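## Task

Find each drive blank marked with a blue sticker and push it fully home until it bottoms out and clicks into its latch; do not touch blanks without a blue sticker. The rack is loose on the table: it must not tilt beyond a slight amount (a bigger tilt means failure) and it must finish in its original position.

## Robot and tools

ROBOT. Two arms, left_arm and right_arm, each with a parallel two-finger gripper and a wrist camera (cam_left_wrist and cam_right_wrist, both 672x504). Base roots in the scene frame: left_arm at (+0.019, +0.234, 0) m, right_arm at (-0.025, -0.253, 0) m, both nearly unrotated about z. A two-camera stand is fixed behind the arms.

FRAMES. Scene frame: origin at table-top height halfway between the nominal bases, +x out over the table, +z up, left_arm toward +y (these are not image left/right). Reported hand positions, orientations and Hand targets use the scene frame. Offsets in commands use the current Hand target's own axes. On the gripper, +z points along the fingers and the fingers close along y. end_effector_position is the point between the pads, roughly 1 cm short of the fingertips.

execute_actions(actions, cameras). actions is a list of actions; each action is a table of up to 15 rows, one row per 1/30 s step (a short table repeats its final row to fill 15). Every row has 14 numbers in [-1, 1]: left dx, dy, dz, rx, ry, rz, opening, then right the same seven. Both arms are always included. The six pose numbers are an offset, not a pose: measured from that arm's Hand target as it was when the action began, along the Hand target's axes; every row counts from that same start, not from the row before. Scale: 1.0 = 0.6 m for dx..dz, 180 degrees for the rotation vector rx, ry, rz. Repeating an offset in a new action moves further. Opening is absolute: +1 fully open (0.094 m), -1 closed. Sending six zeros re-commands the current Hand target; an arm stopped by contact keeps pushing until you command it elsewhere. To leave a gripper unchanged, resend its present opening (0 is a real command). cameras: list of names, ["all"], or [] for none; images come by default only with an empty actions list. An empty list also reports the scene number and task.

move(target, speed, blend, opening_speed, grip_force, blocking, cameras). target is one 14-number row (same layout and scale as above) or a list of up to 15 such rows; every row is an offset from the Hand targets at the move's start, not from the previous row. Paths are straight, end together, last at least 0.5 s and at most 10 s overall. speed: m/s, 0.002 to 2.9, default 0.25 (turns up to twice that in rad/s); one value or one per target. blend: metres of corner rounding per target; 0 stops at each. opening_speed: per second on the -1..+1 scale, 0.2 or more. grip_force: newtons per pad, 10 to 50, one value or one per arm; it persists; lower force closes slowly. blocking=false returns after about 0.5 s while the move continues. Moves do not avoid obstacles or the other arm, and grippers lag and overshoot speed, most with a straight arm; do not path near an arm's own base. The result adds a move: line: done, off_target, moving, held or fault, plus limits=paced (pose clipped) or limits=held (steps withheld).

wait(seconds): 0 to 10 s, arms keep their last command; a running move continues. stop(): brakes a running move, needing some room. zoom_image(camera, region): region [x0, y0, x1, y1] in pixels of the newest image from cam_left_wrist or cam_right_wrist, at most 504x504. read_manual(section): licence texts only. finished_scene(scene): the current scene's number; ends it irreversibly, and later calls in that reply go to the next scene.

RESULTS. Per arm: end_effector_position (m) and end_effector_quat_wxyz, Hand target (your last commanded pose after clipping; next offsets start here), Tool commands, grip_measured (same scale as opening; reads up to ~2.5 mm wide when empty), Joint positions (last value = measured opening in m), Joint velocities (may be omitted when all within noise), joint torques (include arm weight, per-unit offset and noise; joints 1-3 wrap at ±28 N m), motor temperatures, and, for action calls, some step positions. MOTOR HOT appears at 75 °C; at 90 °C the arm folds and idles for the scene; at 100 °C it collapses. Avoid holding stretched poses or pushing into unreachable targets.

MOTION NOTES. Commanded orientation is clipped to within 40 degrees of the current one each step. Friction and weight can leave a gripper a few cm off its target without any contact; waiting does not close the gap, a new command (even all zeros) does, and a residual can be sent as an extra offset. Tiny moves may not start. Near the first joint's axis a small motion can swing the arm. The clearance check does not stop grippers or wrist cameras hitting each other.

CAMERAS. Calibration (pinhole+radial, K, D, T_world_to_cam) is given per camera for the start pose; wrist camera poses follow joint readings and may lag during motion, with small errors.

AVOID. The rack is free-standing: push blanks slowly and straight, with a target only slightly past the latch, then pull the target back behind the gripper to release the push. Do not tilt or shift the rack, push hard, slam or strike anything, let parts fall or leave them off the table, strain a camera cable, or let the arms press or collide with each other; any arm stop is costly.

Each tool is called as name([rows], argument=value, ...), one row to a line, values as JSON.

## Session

execute_actions(actions=[])

Scene clock: 0.00 s.
left_arm: end_effector_position=(+0.1907, +0.1190, +0.3468) grip_measured=+1.000 end_effector_quat_wxyz=(+0.436, +0.151, +0.875, -0.151) | right_arm: end_effector_position=(+0.2395, -0.1539, +0.2106) grip_measured=+1.000 end_effector_quat_wxyz=(+0.333, +0.043, +0.893, +0.300)
Joint positions: left_arm=[-0.835 0.791 1.38 -1.226 -0.257 -0.348 0.094] | right_arm=[0.099 0.886 0.818 -0.682 -0.502 0.36 0.094]
Joint velocities: within noise
Joint torques (N m): no reading
Motor temperatures (°C): left_arm=[28 28 33 33 26 27 29] | right_arm=[26 32 30 31 26 25 26]
Heat: left arm: 33 °C; right arm: 32 °C.
Hand target: left_arm +0.1918, +0.1202, +0.3533; +0.447, +0.149, +0.869, -0.152 | right_arm +0.2406, -0.1523, +0.2185; +0.345, +0.033, +0.888, +0.304
Tool commands: left_gripper/opening=+1.0 right_gripper/opening=+1.0
camera_calibration:
cam_left_wrist: T_world_to_cam=[[-0.390057, -0.908543, 0.149681, 0.131467], [-0.833163, 0.279032, -0.477474, 0.327594], [0.39204, -0.310951, -0.865803, 0.350785], [0, 0, 0, 1]] pos_world=[0.186697, 0.137111, 0.44045]
cam_right_wrist: T_world_to_cam=[[0.129874, -0.808727, -0.573666, -0.0332003], [-0.96257, 0.0359753, -0.268636, 0.331767], [0.237891, 0.587082, -0.773784, 0.286176], [0, 0, 0, 1]] pos_world=[0.255582, -0.206794, 0.291517]

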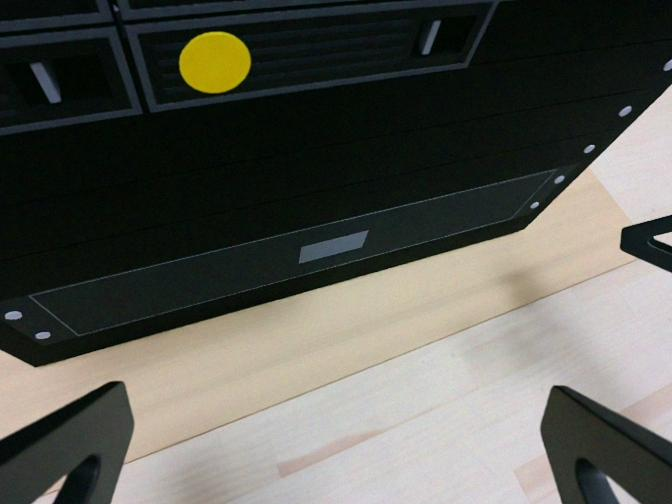

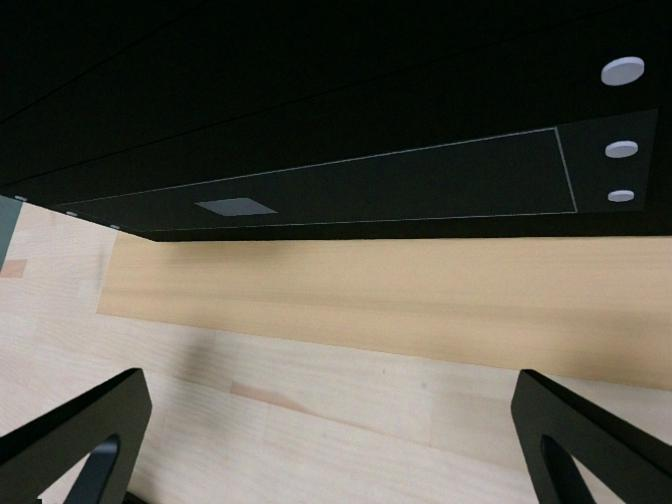

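move(target=[-0.15,-0.024,-0.1,0,-0.22,0,1,-0.187,0.235,-0.273,0,-0.21,0,1], cameras=["all"])

Scene clock: 6.80 s.
left_arm: end_effector_position=(+0.1930, +0.1183, +0.4587) grip_measured=+1.000 end_effector_quat_wxyz=(+0.708, +0.098, +0.676, -0.179) | right_arm: end_effector_position=(+0.2034, -0.1485, +0.4422) grip_measured=+1.000 end_effector_quat_wxyz=(+0.602, +0.120, +0.743, +0.266)
Joint positions: left_arm=[-1.445 0.569 1.103 -0.402 -1.033 0.01 0.094] | right_arm=[0.862 0.769 1.296 -0.683 0.544 0.657 0.094]
Joint torques (N m): left_arm=[0.66 1.29 4.37 1.76 0.14 0.09] | right_arm=[0.59 1.83 7.32 1.79 0.16 0.08]
Heat: left arm: 35 °C; right arm: 32 °C.
Hand target: left_arm +0.1924, +0.1199, +0.4624; +0.715, +0.088, +0.666, -0.193 | right_arm +0.2011, -0.1522, +0.4588; +0.614, +0.129, +0.728, +0.277
Off the commanded pose: left_arm 0.004 m, 2 deg | right_arm 0.017 m, 3 deg.
move: off_target (right_arm)
camera_calibration:
cam_left_wrist: T_world_to_cam=[[-0.393261, -0.911611, 0.11963, 0.12977], [-0.383432, 0.0443496, -0.922504, 0.528219], [0.835659, -0.408654, -0.366982, 0.143729], [0, 0, 0, 1]] pos_world=[0.133461, 0.153609, 0.524506]
cam_right_wrist: T_world_to_cam=[[0.152859, -0.825377, -0.543495, 0.0882135], [-0.624081, 0.345802, -0.700674, 0.527224], [0.766262, 0.446289, -0.462243, 0.204654], [0, 0, 0, 1]] pos_world=[0.158728, -0.20084, 0.511955]

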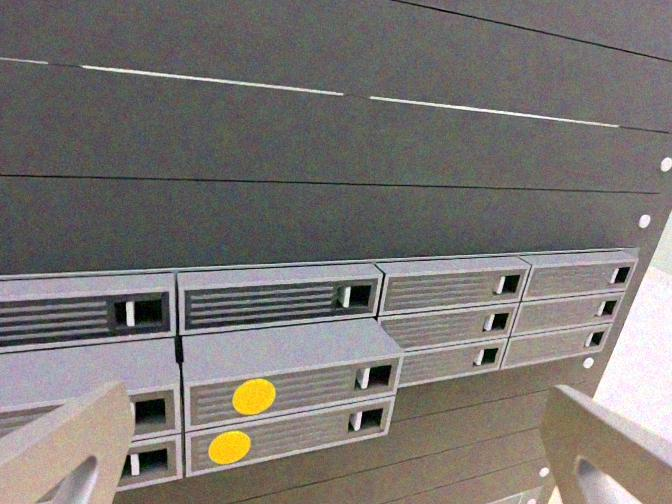

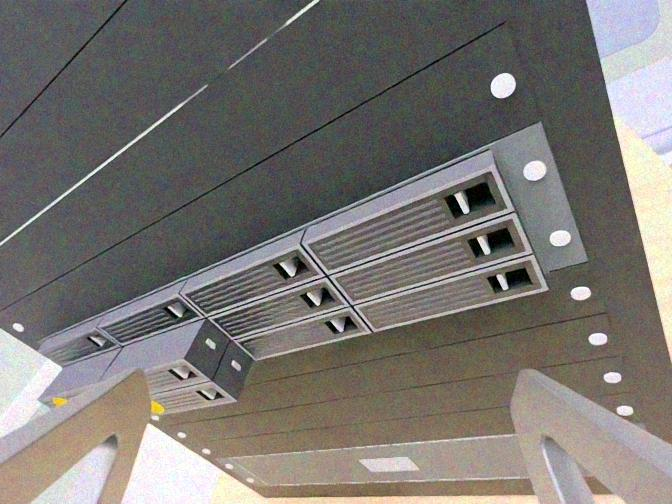

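move(target=[0.03,0.08,0,-0.16,0,0,1,0,0,0,0,0,0,1], cameras=["cam_left_wrist"])

Scene clock: 9.80 s.
left_arm: end_effector_position=(+0.2110, +0.1637, +0.4411) grip_measured=+1.000 end_effector_quat_wxyz=(+0.709, -0.078, +0.700, -0.014) | right_arm: end_effector_position=(+0.2034, -0.1485, +0.4422) grip_measured=+1.000 end_effector_quat_wxyz=(+0.602, +0.120, +0.743, +0.266)
Joint positions: left_arm=[-1.457 0.667 1.044 -0.204 -1.531 0.042 0.094] | right_arm=[0.862 0.769 1.296 -0.683 0.544 0.657 0.094]
Joint torques (N m): left_arm=[0.39 2.44 4.62 1.34 0.02 -0.11] | right_arm=[0.65 1.77 7.34 1.79 0.17 0.07]
Heat: left arm: 35 °C; right arm: 32 °C.
Hand target: left_arm +0.2120, +0.1607, +0.4383; +0.714, -0.092, +0.693, -0.022 | right_arm +0.2011, -0.1522, +0.4588; +0.614, +0.129, +0.728, +0.277
Off the commanded pose: left_arm 0.004 m, 2 deg | right_arm 0.017 m, 3 deg.
move: off_target (right_arm)
camera_calibration:
cam_left_wrist: T_world_to_cam=[[0.0823466, -0.985768, 0.146563, 0.0802516], [-0.413143, -0.167596, -0.895111, 0.545812], [0.906935, 0.0131578, -0.421064, 0.080595], [0, 0, 0, 1]] pos_world=[0.145796, 0.169525, 0.510737]
Images, in order (width x height): cam_left_wrist 672x504.

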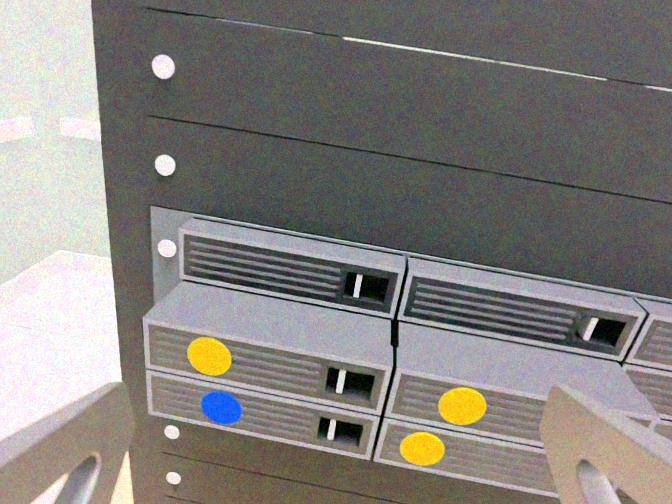

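move(target=[0.159,0.077,0.05,0.045,-0.11,0,-1,0,0,0,0,0,0,1])

move(target=[0,0,0,0,0,-0.5,-1,0,0,0,0,0,0,1], cameras=["cam_left_wrist"], speed=0.4)

Scene clock: 23.77 s.
left_arm: end_effector_position=(+0.2403, +0.1965, +0.3384) grip_measured=-0.990 end_effector_quat_wxyz=(+0.821, -0.042, +0.567, -0.043) | right_arm: end_effector_position=(+0.2034, -0.1485, +0.4422) grip_measured=+1.000 end_effector_quat_wxyz=(+0.602, +0.120, +0.743, +0.266)
Joint positions: left_arm=[-0.696 0.206 0.251 0.414 -0.648 0.163 0] | right_arm=[0.862 0.769 1.296 -0.683 0.544 0.657 0.094]
Joint torques (N m): left_arm=[0.57 3.48 5.33 1.72 0.31 -0.03] | right_arm=[0.73 1.72 7.39 1.82 0.17 0.05]
Heat: left arm: 37 °C; right arm: 34 °C.
Hand target: left_arm +0.2409, +0.1940, +0.3374; +0.827, -0.044, +0.557, -0.054 | right_arm +0.2011, -0.1522, +0.4588; +0.614, +0.129, +0.728, +0.277
Off the commanded pose: left_arm 0.003 m, 2 deg | right_arm 0.017 m, 3 deg.
move: off_target (right_arm)

Scene clock: 26.87 s.
left_arm: end_effector_position=(+0.2397, +0.1970, +0.3398) grip_measured=-0.990 end_effector_quat_wxyz=(+0.546, -0.433, +0.365, -0.617) | right_arm: end_effector_position=(+0.2034, -0.1485, +0.4422) grip_measured=+1.000 end_effector_quat_wxyz=(+0.602, +0.120, +0.743, +0.266)
Joint positions: left_arm=[-0.696 0.206 0.251 0.422 -0.648 -1.421 0] | right_arm=[0.862 0.769 1.296 -0.683 0.544 0.657 0.094]
Joint torques (N m): left_arm=[0.47 3.52 5.09 1.62 0.33 0.02] | right_arm=[0.69 1.61 7.34 1.81 0.21 0.04]
Heat: left arm: 37 °C; right arm: 34 °C.
Hand target: left_arm +0.2409, +0.1940, +0.3374; +0.547, -0.425, +0.363, -0.623 | right_arm +0.2011, -0.1522, +0.4588; +0.614, +0.129, +0.728, +0.277
Off the commanded pose: left_arm 0.004 m, 1 deg | right_arm 0.017 m, 3 deg.
move: off_target (right_arm)
camera_calibration:
cam_left_wrist: T_world_to_cam=[[-0.364334, 0.153056, 0.918605, -0.254125], [-0.433969, -0.900658, -0.0220537, 0.325306], [0.823973, -0.406681, 0.394562, -0.163129], [0, 0, 0, 1]] pos_world=[0.183001, 0.265543, 0.304979]
Images, in order (width x height): cam_left_wrist 672x504.

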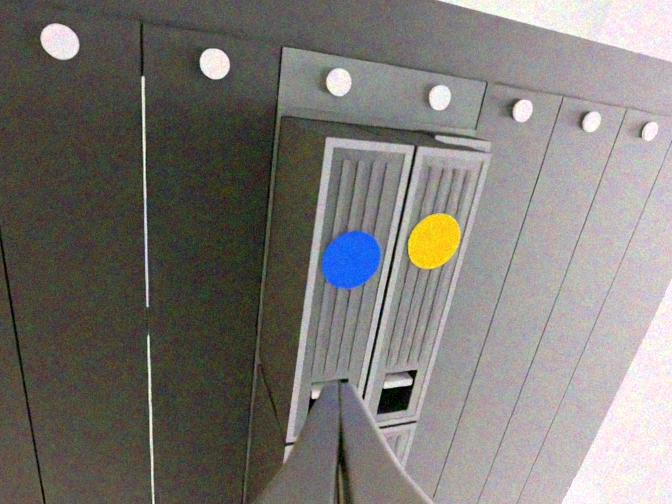

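move(target=[0.005,-0.003,0.065,0,0,0,-1,0,0,0,0,0,0,1], cameras=["cam_left_wrist"], speed=0.1)

Scene clock: 37.73 s.
left_arm: end_effector_position=(+0.2812, +0.1894, +0.3188) grip_measured=-0.990 end_effector_quat_wxyz=(+0.539, -0.444, +0.398, -0.595) | right_arm: end_effector_position=(+0.2034, -0.1485, +0.4422) grip_measured=+1.000 end_effector_quat_wxyz=(+0.602, +0.120, +0.743, +0.266)
Joint positions: left_arm=[-0.498 0.447 0.251 0.526 -0.465 -1.523 0] | right_arm=[0.862 0.769 1.296 -0.683 0.544 0.657 0.094]
Joint torques (N m): left_arm=[0.46 1.76 11.64 1.86 0.2 0.01] | right_arm=[0.69 1.87 7.28 1.8 0.18 0.05]
Motor temperatures (°C): left_arm=[28 28 34 38 26 27 29] | right_arm=[26 32 34 34 26 25 26]
Heat: left arm: 38 °C; right arm: 34 °C.
Hand target: left_arm +0.2762, +0.1917, +0.3541; +0.547, -0.425, +0.363, -0.623 | right_arm +0.2011, -0.1522, +0.4588; +0.614, +0.129, +0.728, +0.277
Off the commanded pose: left_arm 0.036 m, 6 deg | right_arm 0.017 m, 3 deg.
move: off_target (left_arm, right_arm)
camera_calibration:
cam_left_wrist: T_world_to_cam=[[-0.294851, 0.118903, 0.948117, -0.24093], [-0.439373, -0.897983, -0.0240232, 0.337628], [0.848537, -0.42366, 0.317014, -0.171066], [0, 0, 0, 1]] pos_world=[0.222462, 0.259357, 0.290771]
Images, in order (width x height): cam_left_wrist 672x504.

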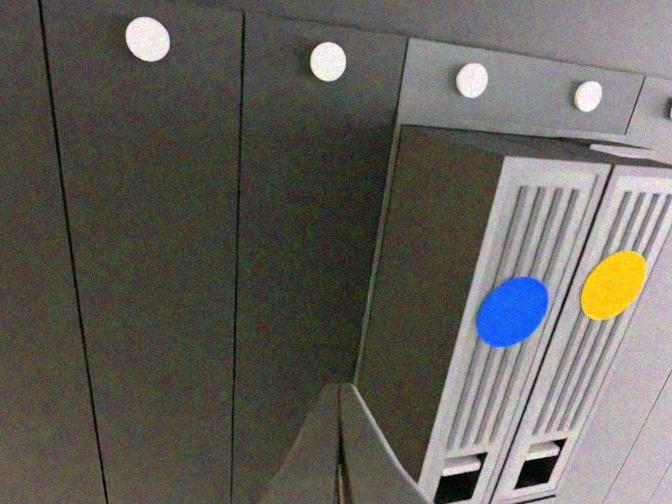

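move(target=[0.006,-0.048,-0.027,0,0,0,-1,0,0,0,0,0,0,1], cameras=["cam_left_wrist"], speed=0.15)

Scene clock: 41.03 s.
left_arm: end_effector_position=(+0.2556, +0.1901, +0.3596) grip_measured=-0.990 end_effector_quat_wxyz=(+0.542, -0.432, +0.364, -0.622) | right_arm: end_effector_position=(+0.2034, -0.1485, +0.4422) grip_measured=+1.000 end_effector_quat_wxyz=(+0.602, +0.120, +0.743, +0.266)
Joint positions: left_arm=[-0.628 0.358 0.33 0.474 -0.58 -1.469 0] | right_arm=[0.862 0.769 1.296 -0.683 0.544 0.657 0.094]
Joint torques (N m): left_arm=[-0.47 0.8 11.04 0.89 0.11 0.23] | right_arm=[0.77 1.7 7.41 1.78 0.18 0.05]
Heat: left arm: 38 °C; right arm: 34 °C.
Hand target: left_arm +0.2503, +0.1920, +0.3748; +0.547, -0.425, +0.363, -0.623 | right_arm +0.2011, -0.1522, +0.4588; +0.614, +0.129, +0.728, +0.277
Off the commanded pose: left_arm 0.016 m, 1 deg | right_arm 0.017 m, 3 deg.
move: off_target (left_arm, right_arm)
camera_calibration:
cam_left_wrist: T_world_to_cam=[[-0.364815, 0.164368, 0.916457, -0.266707], [-0.443164, -0.896304, -0.0156574, 0.325561], [0.81885, -0.411852, 0.399827, -0.186498], [0, 0, 0, 1]] pos_world=[0.199692, 0.25883, 0.32409]
Images, in order (width x height): cam_left_wrist 672x504.

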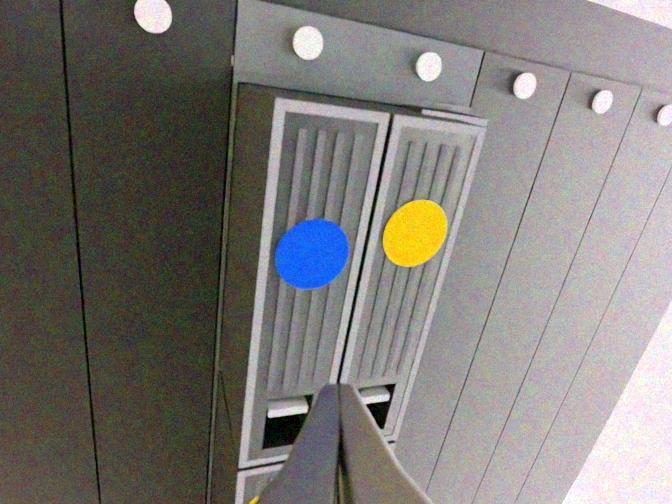

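move(target=[-0.009,0.013,0.053,0,0,0,-1,0,0,0,0,0,0,1], cameras=["cam_left_wrist"], speed=0.06)

Scene clock: 46.47 s.
left_arm: end_effector_position=(+0.2884, +0.1951, +0.3457) grip_measured=-0.990 end_effector_quat_wxyz=(+0.539, -0.445, +0.391, -0.599) | right_arm: end_effector_position=(+0.2034, -0.1485, +0.4422) grip_measured=+1.000 end_effector_quat_wxyz=(+0.602, +0.120, +0.743, +0.266)
Joint positions: left_arm=[-0.425 0.497 0.354 0.474 -0.401 -1.555 0] | right_arm=[0.862 0.769 1.296 -0.683 0.544 0.657 0.094]
Joint torques (N m): left_arm=[0.51 1.46 11.86 1.72 0.19 0.01] | right_arm=[0.58 1.72 7.34 1.78 0.18 0.04]
Heat: left arm: 38 °C; right arm: 34 °C.
Hand target: left_arm +0.2830, +0.1967, +0.3788; +0.547, -0.425, +0.363, -0.623 | right_arm +0.2011, -0.1522, +0.4588; +0.614, +0.129, +0.728, +0.277
Off the commanded pose: left_arm 0.034 m, 5 deg | right_arm 0.017 m, 3 deg.
move: off_target (left_arm, right_arm)
camera_calibration:
cam_left_wrist: T_world_to_cam=[[-0.304648, 0.129761, 0.943585, -0.262778], [-0.436962, -0.899312, -0.0174062, 0.343822], [0.846318, -0.417613, 0.330674, -0.188566], [0, 0, 0, 1]] pos_world=[0.229769, 0.264553, 0.316292]
Images, in order (width x height): cam_left_wrist 672x504.

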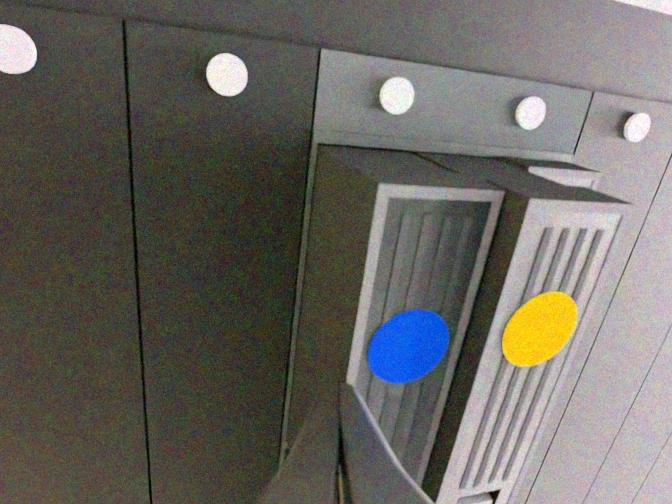

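move(target=[0.005,-0.037,-0.005,0,0,0,-1,0,0,0,0,0,0,1], cameras=["cam_left_wrist"], speed=0.1)

Scene clock: 49.90 s.
left_arm: end_effector_position=(+0.2774, +0.1958, +0.3827) grip_measured=-0.990 end_effector_quat_wxyz=(+0.540, -0.434, +0.364, -0.623) | right_arm: end_effector_position=(+0.2034, -0.1485, +0.4422) grip_measured=+1.000 end_effector_quat_wxyz=(+0.602, +0.120, +0.743, +0.266)
Joint positions: left_arm=[-0.454 0.487 0.438 0.454 -0.422 -1.555 0] | right_arm=[0.862 0.769 1.296 -0.683 0.544 0.657 0.094]
Joint torques (N m): left_arm=[-0.36 0.18 11.19 0.99 0.04 0.2] | right_arm=[0.57 1.77 7.38 1.81 0.16 0.06]
Motor temperatures (°C): left_arm=[28 28 39 38 26 27 29] | right_arm=[26 32 35 34 25 25 26]
Heat: left arm: 39 °C; right arm: 35 °C.
Hand target: left_arm +0.2718, +0.1968, +0.3984; +0.547, -0.425, +0.363, -0.623 | right_arm +0.2011, -0.1522, +0.4588; +0.614, +0.129, +0.728, +0.277
Off the commanded pose: left_arm 0.017 m, 1 deg | right_arm 0.017 m, 3 deg.
move: off_target (left_arm, right_arm)
camera_calibration:
cam_left_wrist: T_world_to_cam=[[-0.363715, 0.167836, 0.916266, -0.2817], [-0.444007, -0.895941, -0.0121369, 0.339644], [0.818883, -0.411243, 0.400388, -0.21144], [0, 0, 0, 1]] pos_world=[0.22149, 0.264627, 0.346892]
Images, in order (width x height): cam_left_wrist 672x504.

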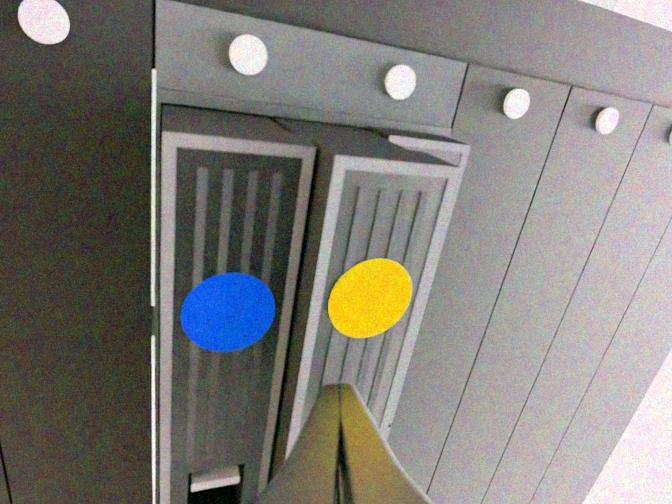

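move(target=[-0.002,0.0295,-0.012,0,0,0,-1,0,0,0,0,0,0,1], cameras=["cam_left_wrist"], speed=0.1)

Scene clock: 52.77 s.
left_arm: end_effector_position=(+0.2743, +0.1961, +0.3833) grip_measured=-0.990 end_effector_quat_wxyz=(+0.540, -0.433, +0.360, -0.625) | right_arm: end_effector_position=(+0.2034, -0.1485, +0.4422) grip_measured=+1.000 end_effector_quat_wxyz=(+0.602, +0.120, +0.743, +0.266)
Joint positions: left_arm=[-0.466 0.472 0.433 0.454 -0.433 -1.552 0] | right_arm=[0.862 0.769 1.296 -0.683 0.544 0.657 0.094]
Joint torques (N m): left_arm=[-0.58 -0.01 5.48 1.51 0.06 0.24] | right_arm=[0.62 1.76 7.32 1.8 0.2 0.05]
Heat: left arm: 39 °C; right arm: 35 °C.
Hand target: left_arm +0.2717, +0.1954, +0.3795; +0.547, -0.425, +0.363, -0.623 | right_arm +0.2011, -0.1522, +0.4588; +0.614, +0.129, +0.728, +0.277
Off the commanded pose: left_arm 0.005 m, 1 deg | right_arm 0.017 m, 3 deg.
move: off_target (right_arm)
camera_calibration:
cam_left_wrist: T_world_to_cam=[[-0.369496, 0.172569, 0.913068, -0.28166], [-0.44434, -0.895797, -0.0105089, 0.337915], [0.816109, -0.409595, 0.407673, -0.211388], [0, 0, 0, 1]] pos_world=[0.218592, 0.264725, 0.346903]
Images, in order (width x height): cam_left_wrist 672x504.

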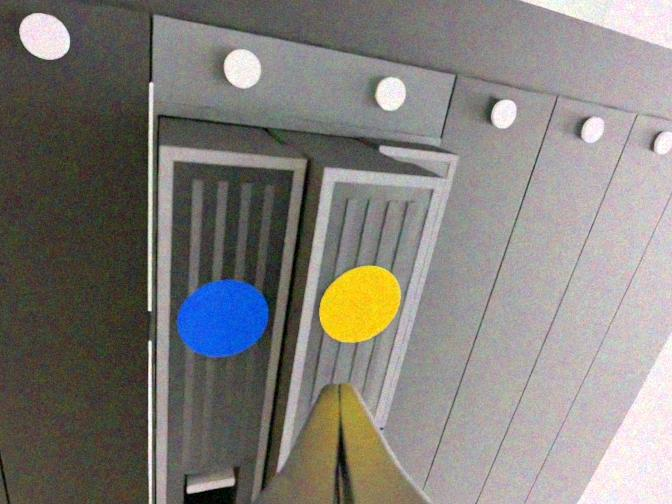

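move(target=[-0.003,0.028,-0.012,0,0,0,-1,0,0,0,0,0,0,1], cameras=["cam_left_wrist"], speed=0.1)

Scene clock: 55.47 s.
left_arm: end_effector_position=(+0.2766, +0.1941, +0.3575) grip_measured=-0.990 end_effector_quat_wxyz=(+0.538, -0.438, +0.374, -0.615) | right_arm: end_effector_position=(+0.2034, -0.1485, +0.4422) grip_measured=+1.000 end_effector_quat_wxyz=(+0.602, +0.120, +0.743, +0.266)
Joint positions: left_arm=[-0.473 0.451 0.359 0.472 -0.439 -1.549 0] | right_arm=[0.862 0.769 1.296 -0.683 0.544 0.657 0.094]
Joint torques (N m): left_arm=[-0.5 -0.01 5.63 1.86 0.01 0.2] | right_arm=[0.65 1.7 7.32 1.81 0.19 0.05]
Heat: left arm: 39 °C; right arm: 35 °C.
Hand target: left_arm +0.2714, +0.1948, +0.3611; +0.547, -0.425, +0.363, -0.623 | right_arm +0.2011, -0.1522, +0.4588; +0.614, +0.129, +0.728, +0.277
Off the commanded pose: left_arm 0.006 m, 2 deg | right_arm 0.017 m, 3 deg.
move: off_target (right_arm)
camera_calibration:
cam_left_wrist: T_world_to_cam=[[-0.340071, 0.158276, 0.926985, -0.267192], [-0.445135, -0.895403, -0.0104169, 0.336948], [0.828376, -0.416176, 0.374955, -0.194061], [0, 0, 0, 1]] pos_world=[0.219879, 0.263231, 0.323956]
Images, in order (width x height): cam_left_wrist 672x504.

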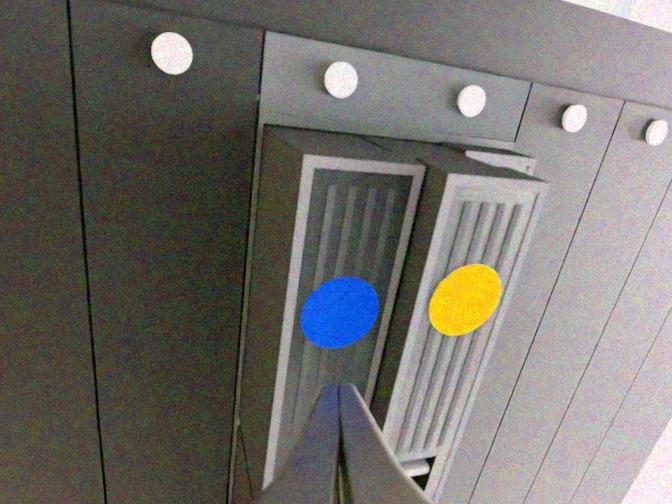

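move(target=[0.001,-0.003,0.064,0,0,0,-1,0,0,0,0,0,0,1], cameras=["cam_left_wrist"], speed=0.05)

Scene clock: 58.57 s.
left_arm: end_effector_position=(+0.3114, +0.1931, +0.3381) grip_measured=-0.990 end_effector_quat_wxyz=(+0.535, -0.450, +0.399, -0.594) | right_arm: end_effector_position=(+0.2034, -0.1485, +0.4422) grip_measured=+1.000 end_effector_quat_wxyz=(+0.602, +0.120, +0.743, +0.266)
Joint positions: left_arm=[-0.366 0.632 0.363 0.567 -0.343 -1.579 0] | right_arm=[0.862 0.769 1.296 -0.683 0.544 0.657 0.094]
Joint torques (N m): left_arm=[0.51 0.17 12.05 1.97 0.12 0.02] | right_arm=[0.55 1.76 7.36 1.82 0.19 0.03]
Heat: left arm: 39 °C; right arm: 35 °C.
Hand target: left_arm +0.3063, +0.1949, +0.3773; +0.547, -0.425, +0.363, -0.623 | right_arm +0.2011, -0.1522, +0.4588; +0.614, +0.129, +0.728, +0.277
Off the commanded pose: left_arm 0.040 m, 6 deg | right_arm 0.017 m, 3 deg.
move: off_target (left_arm, right_arm)
camera_calibration:
cam_left_wrist: T_world_to_cam=[[-0.2828, 0.12582, 0.950891, -0.256735], [-0.439935, -0.897949, -0.012024, 0.350779], [0.852339, -0.42173, 0.309293, -0.200201], [0, 0, 0, 1]] pos_world=[0.252355, 0.262853, 0.310266]
Images, in order (width x height): cam_left_wrist 672x504.

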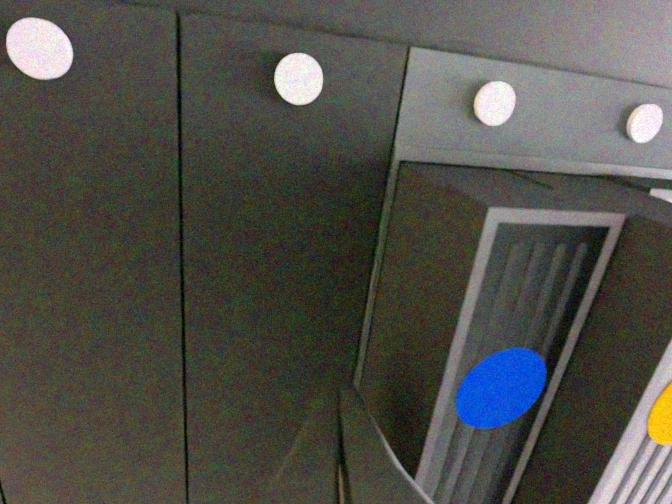

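move([
  [0.004,-0.036,-0.093,0,0,0,-1,0,0,0,0,0,0,1],
  [0.005,-0.07,-0.081,0,0,0,-1,0,0,0,0,0,0,1],
], cameras=["cam_left_wrist"], speed=0.12, blend=0.01)

move(target=[0,0.018,0.041,0,0,0,-1,0,0,0,0,0,0,1], cameras=["cam_left_wrist"], speed=0.05)

Scene clock: 65.33 s.
left_arm: end_effector_position=(+0.2466, +0.1979, +0.3879) grip_measured=-0.990 end_effector_quat_wxyz=(+0.542, -0.430, +0.355, -0.629) | right_arm: end_effector_position=(+0.2034, -0.1485, +0.4422) grip_measured=+1.000 end_effector_quat_wxyz=(+0.602, +0.120, +0.743, +0.266)
Joint positions: left_arm=[-0.61 0.339 0.429 0.374 -0.563 -1.48 0] | right_arm=[0.862 0.769 1.296 -0.683 0.544 0.657 0.094]
Joint torques (N m): left_arm=[-0.57 3.51 10.74 0.94 0.07 0.2] | right_arm=[0.51 1.8 7.3 1.8 0.17 0.05]
Heat: left arm: 39 °C; right arm: 35 °C.
Hand target: left_arm +0.2454, +0.1971, +0.3979; +0.547, -0.425, +0.363, -0.623 | right_arm +0.2011, -0.1522, +0.4588; +0.614, +0.129, +0.728, +0.277
Off the commanded pose: left_arm 0.010 m, 1 deg | right_arm 0.017 m, 3 deg.
move: off_target (right_arm)
camera_calibration:
cam_left_wrist: T_world_to_cam=[[-0.382609, 0.177764, 0.906648, -0.291676], [-0.44359, -0.896156, -0.0114899, 0.32755], [0.810456, -0.406576, 0.421732, -0.194703], [0, 0, 0, 1]] pos_world=[0.191499, 0.266223, 0.350323]
Images, in order (width x height): cam_left_wrist 672x504.

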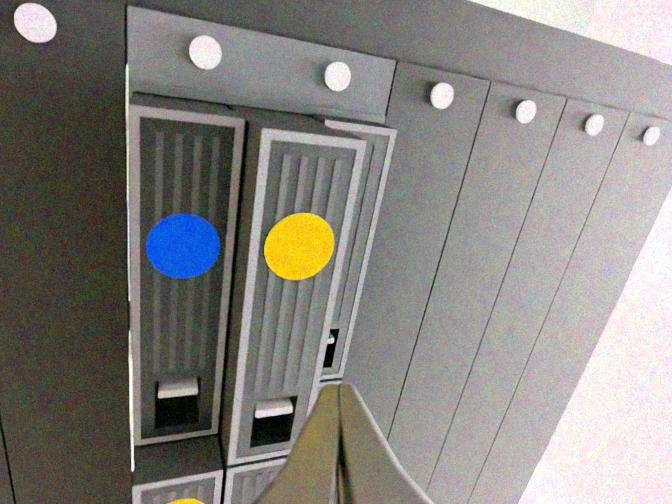

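Scene clock: 66.83 s.
left_arm: end_effector_position=(+0.2791, +0.1929, +0.3652) grip_measured=-0.990 end_effector_quat_wxyz=(+0.540, -0.443, +0.393, -0.598) | right_arm: end_effector_position=(+0.2034, -0.1485, +0.4422) grip_measured=+1.000 end_effector_quat_wxyz=(+0.602, +0.120, +0.743, +0.266)
Joint positions: left_arm=[-0.477 0.466 0.429 0.374 -0.445 -1.532 0] | right_arm=[0.862 0.769 1.296 -0.683 0.544 0.657 0.094]
Joint torques (N m): left_arm=[0.53 1.57 11.38 1.82 0.19 0.01] | right_arm=[0.57 1.76 7.36 1.8 0.18 0.04]
Heat: left arm: 39 °C; right arm: 35 °C.
Hand target: left_arm +0.2723, +0.1959, +0.3971; +0.547, -0.425, +0.363, -0.623 | right_arm +0.2011, -0.1522, +0.4588; +0.614, +0.129, +0.728, +0.277
Off the commanded pose: left_arm 0.033 m, 5 deg | right_arm 0.017 m, 3 deg.
move: off_target (left_arm, right_arm)
camera_calibration:
cam_left_wrist: T_world_to_cam=[[-0.303736, 0.124858, 0.94454, -0.283354], [-0.439348, -0.898033, -0.0225703, 0.340455], [0.84541, -0.421837, 0.327621, -0.185771], [0, 0, 0, 1]] pos_world=[0.220566, 0.262754, 0.336186]
Images, in order (width x height): cam_left_wrist 672x504.

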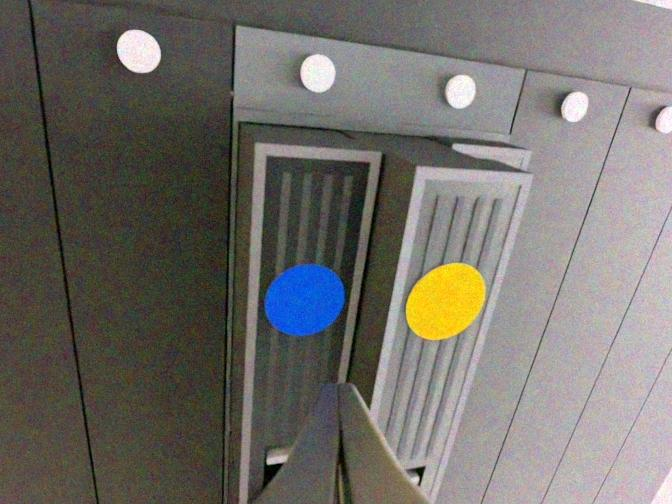

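move(target=[0.002,0.006,0.053,0,0,0,-1,0,0,0,0,0,0,1], cameras=["cam_left_wrist"], speed=0.05)

Scene clock: 70.43 s.
left_arm: end_effector_position=(+0.3093, +0.1923, +0.3686) grip_measured=-0.990 end_effector_quat_wxyz=(+0.536, -0.449, +0.398, -0.595) | right_arm: end_effector_position=(+0.2034, -0.1485, +0.4422) grip_measured=+1.000 end_effector_quat_wxyz=(+0.602, +0.120, +0.743, +0.266)
Joint positions: left_arm=[-0.377 0.629 0.48 0.454 -0.353 -1.575 0] | right_arm=[0.862 0.769 1.296 -0.683 0.544 0.657 0.094]
Joint torques (N m): left_arm=[0.47 0.36 11.88 2 0.15 -0.01] | right_arm=[0.68 1.69 7.36 1.83 0.2 0.07]
Heat: left arm: 40 °C; right arm: 35 °C.
Hand target: left_arm +0.3030, +0.1946, +0.4060; +0.547, -0.425, +0.363, -0.623 | right_arm +0.2011, -0.1522, +0.4588; +0.614, +0.129, +0.728, +0.277
Off the commanded pose: left_arm 0.038 m, 6 deg | right_arm 0.017 m, 3 deg.
move: off_target (left_arm, right_arm)
camera_calibration:
cam_left_wrist: T_world_to_cam=[[-0.286945, 0.12639, 0.949573, -0.284707], [-0.439854, -0.897969, -0.0133956, 0.349954], [0.850994, -0.421518, 0.313261, -0.209194], [0, 0, 0, 1]] pos_world=[0.250257, 0.262053, 0.34057]
Images, in order (width x height): cam_left_wrist 672x504.

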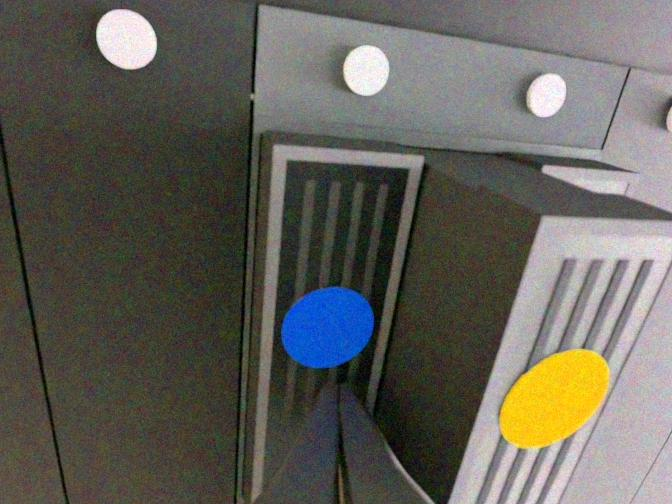

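move(target=[0,0.014,0.048,0,0,0,-1,0,0,0,0,0,0,1], cameras=["cam_left_wrist"], speed=0.04)

Scene clock: 73.27 s.
left_arm: end_effector_position=(+0.3182, +0.1932, +0.3693) grip_measured=-0.990 end_effector_quat_wxyz=(+0.532, -0.449, +0.395, -0.600) | right_arm: end_effector_position=(+0.2034, -0.1485, +0.4422) grip_measured=+1.000 end_effector_quat_wxyz=(+0.602, +0.120, +0.743, +0.266)
Joint positions: left_arm=[-0.341 0.675 0.487 0.492 -0.313 -1.598 0] | right_arm=[0.862 0.769 1.296 -0.683 0.544 0.657 0.094]
Joint torques (N m): left_arm=[2.1 8.81 14.26 2.42 0.3 0.02] | right_arm=[0.57 1.74 7.34 1.79 0.21 0.09]
Heat: left arm: 40 °C; right arm: 35 °C.
Hand target: left_arm +0.3329, +0.1939, +0.4091; +0.547, -0.425, +0.363, -0.623 | right_arm +0.2011, -0.1522, +0.4588; +0.614, +0.129, +0.728, +0.277
Off the commanded pose: left_arm 0.042 m, 6 deg | right_arm 0.017 m, 3 deg.
move: off_target (left_arm, right_arm)
camera_calibration:
cam_left_wrist: T_world_to_cam=[[-0.289611, 0.138901, 0.947012, -0.283519], [-0.446903, -0.894566, -0.00546101, 0.353427], [0.846406, -0.424804, 0.321152, -0.217525], [0, 0, 0, 1]] pos_world=[0.259951, 0.26314, 0.340284]
Images, in order (width x height): cam_left_wrist 672x504.

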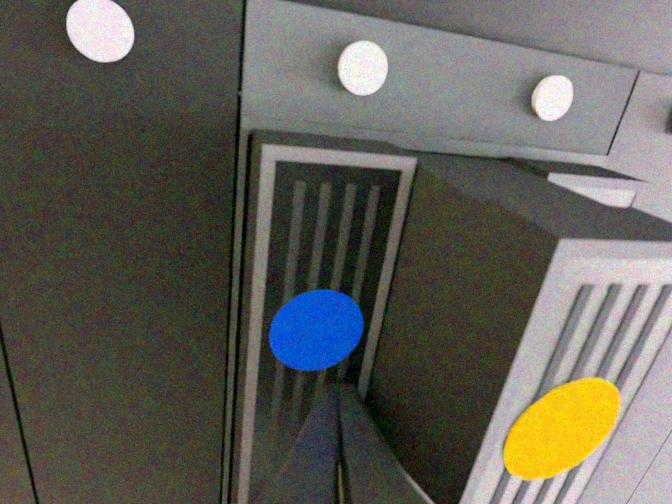

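move(target=[0.003,-0.014,-0.055,0,0,0,-1,0,0,0,0,0,0,1], speed=0.06)

move(target=[0,-0.02,-0.115,0,0,0,-1,0,0,0,0,0,0,1], cameras=["all"], speed=0.15)

Scene clock: 75.83 s.
left_arm: end_effector_position=(+0.3093, +0.1910, +0.3770) grip_measured=-0.990 end_effector_quat_wxyz=(+0.535, -0.445, +0.384, -0.607) | right_arm: end_effector_position=(+0.2034, -0.1485, +0.4422) grip_measured=+1.000 end_effector_quat_wxyz=(+0.602, +0.120, +0.743, +0.266)
Joint positions: left_arm=[-0.386 0.645 0.488 0.494 -0.361 -1.585 0] | right_arm=[0.862 0.769 1.296 -0.683 0.544 0.657 0.094]
Joint torques (N m): left_arm=[-0.58 -1.99 10.92 1.57 0.05 0.22] | right_arm=[0.49 1.7 7.32 1.82 0.15 0.05]
Heat: left arm: 41 °C; right arm: 35 °C.
Hand target: left_arm +0.2990, +0.1928, +0.4047; +0.547, -0.425, +0.363, -0.623 | right_arm +0.2011, -0.1522, +0.4588; +0.614, +0.129, +0.728, +0.277
Off the commanded pose: left_arm 0.030 m, 4 deg | right_arm 0.017 m, 3 deg.
move: off_target (left_arm, right_arm)

Scene clock: 77.80 s.
left_arm: end_effector_position=(+0.2282, +0.1980, +0.3977) grip_measured=-0.990 end_effector_quat_wxyz=(+0.541, -0.430, +0.351, -0.631) | right_arm: end_effector_position=(+0.2034, -0.1485, +0.4422) grip_measured=+1.000 end_effector_quat_wxyz=(+0.602, +0.120, +0.743, +0.266)
Joint positions: left_arm=[-0.788 0.283 0.452 0.366 -0.721 -1.375 0] | right_arm=[0.862 0.769 1.296 -0.683 0.544 0.657 0.094]
Joint torques (N m): left_arm=[-0.44 3 4.94 1.2 0.17 0.22] | right_arm=[0.55 1.7 7.36 1.82 0.17 0.07]
Heat: left arm: 41 °C; right arm: 35 °C.
Hand target: left_arm +0.2307, +0.1936, +0.3898; +0.547, -0.425, +0.363, -0.623 | right_arm +0.2011, -0.1522, +0.4588; +0.614, +0.129, +0.728, +0.277
Off the commanded pose: left_arm 0.009 m, 2 deg | right_arm 0.017 m, 3 deg.
move: off_target (right_arm)
camera_calibration:
cam_left_wrist: T_world_to_cam=[[-0.387022, 0.183955, 0.903534, -0.306593], [-0.443505, -0.89624, -0.00750173, 0.318019], [0.808404, -0.403626, 0.42845, -0.18656], [0, 0, 0, 1]] pos_world=[0.1732, 0.266121, 0.359335]
cam_right_wrist: T_world_to_cam=[[0.152859, -0.825377, -0.543495, 0.0882135], [-0.624081, 0.345802, -0.700674, 0.527224], [0.766262, 0.446289, -0.462243, 0.204654], [0, 0, 0, 1]] pos_world=[0.158728, -0.20084, 0.511955]

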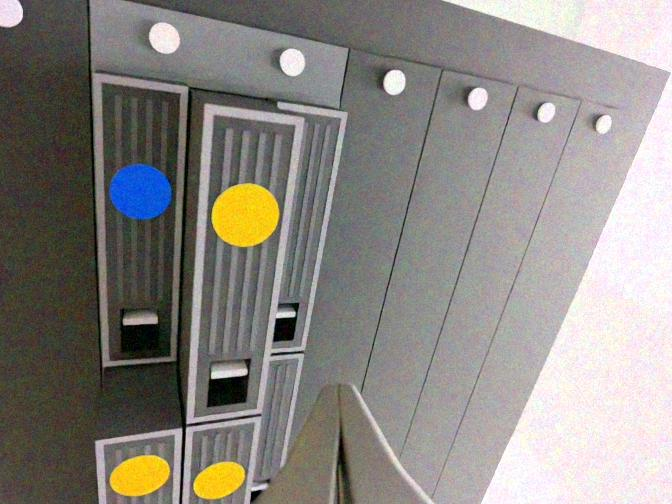

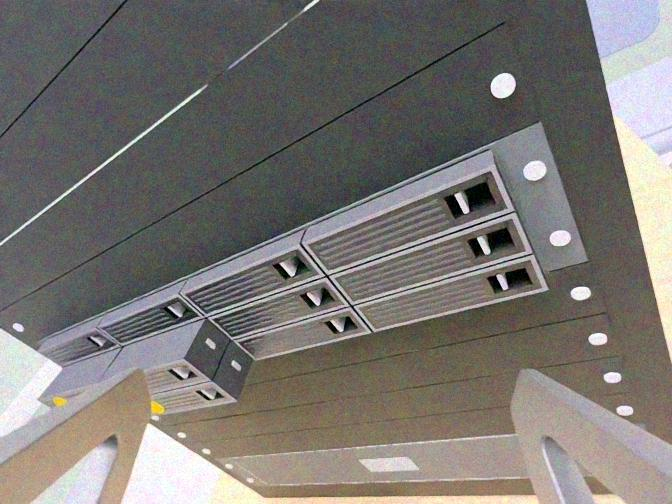

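finished_scene(scene=3)

The scene is finished: the task was done.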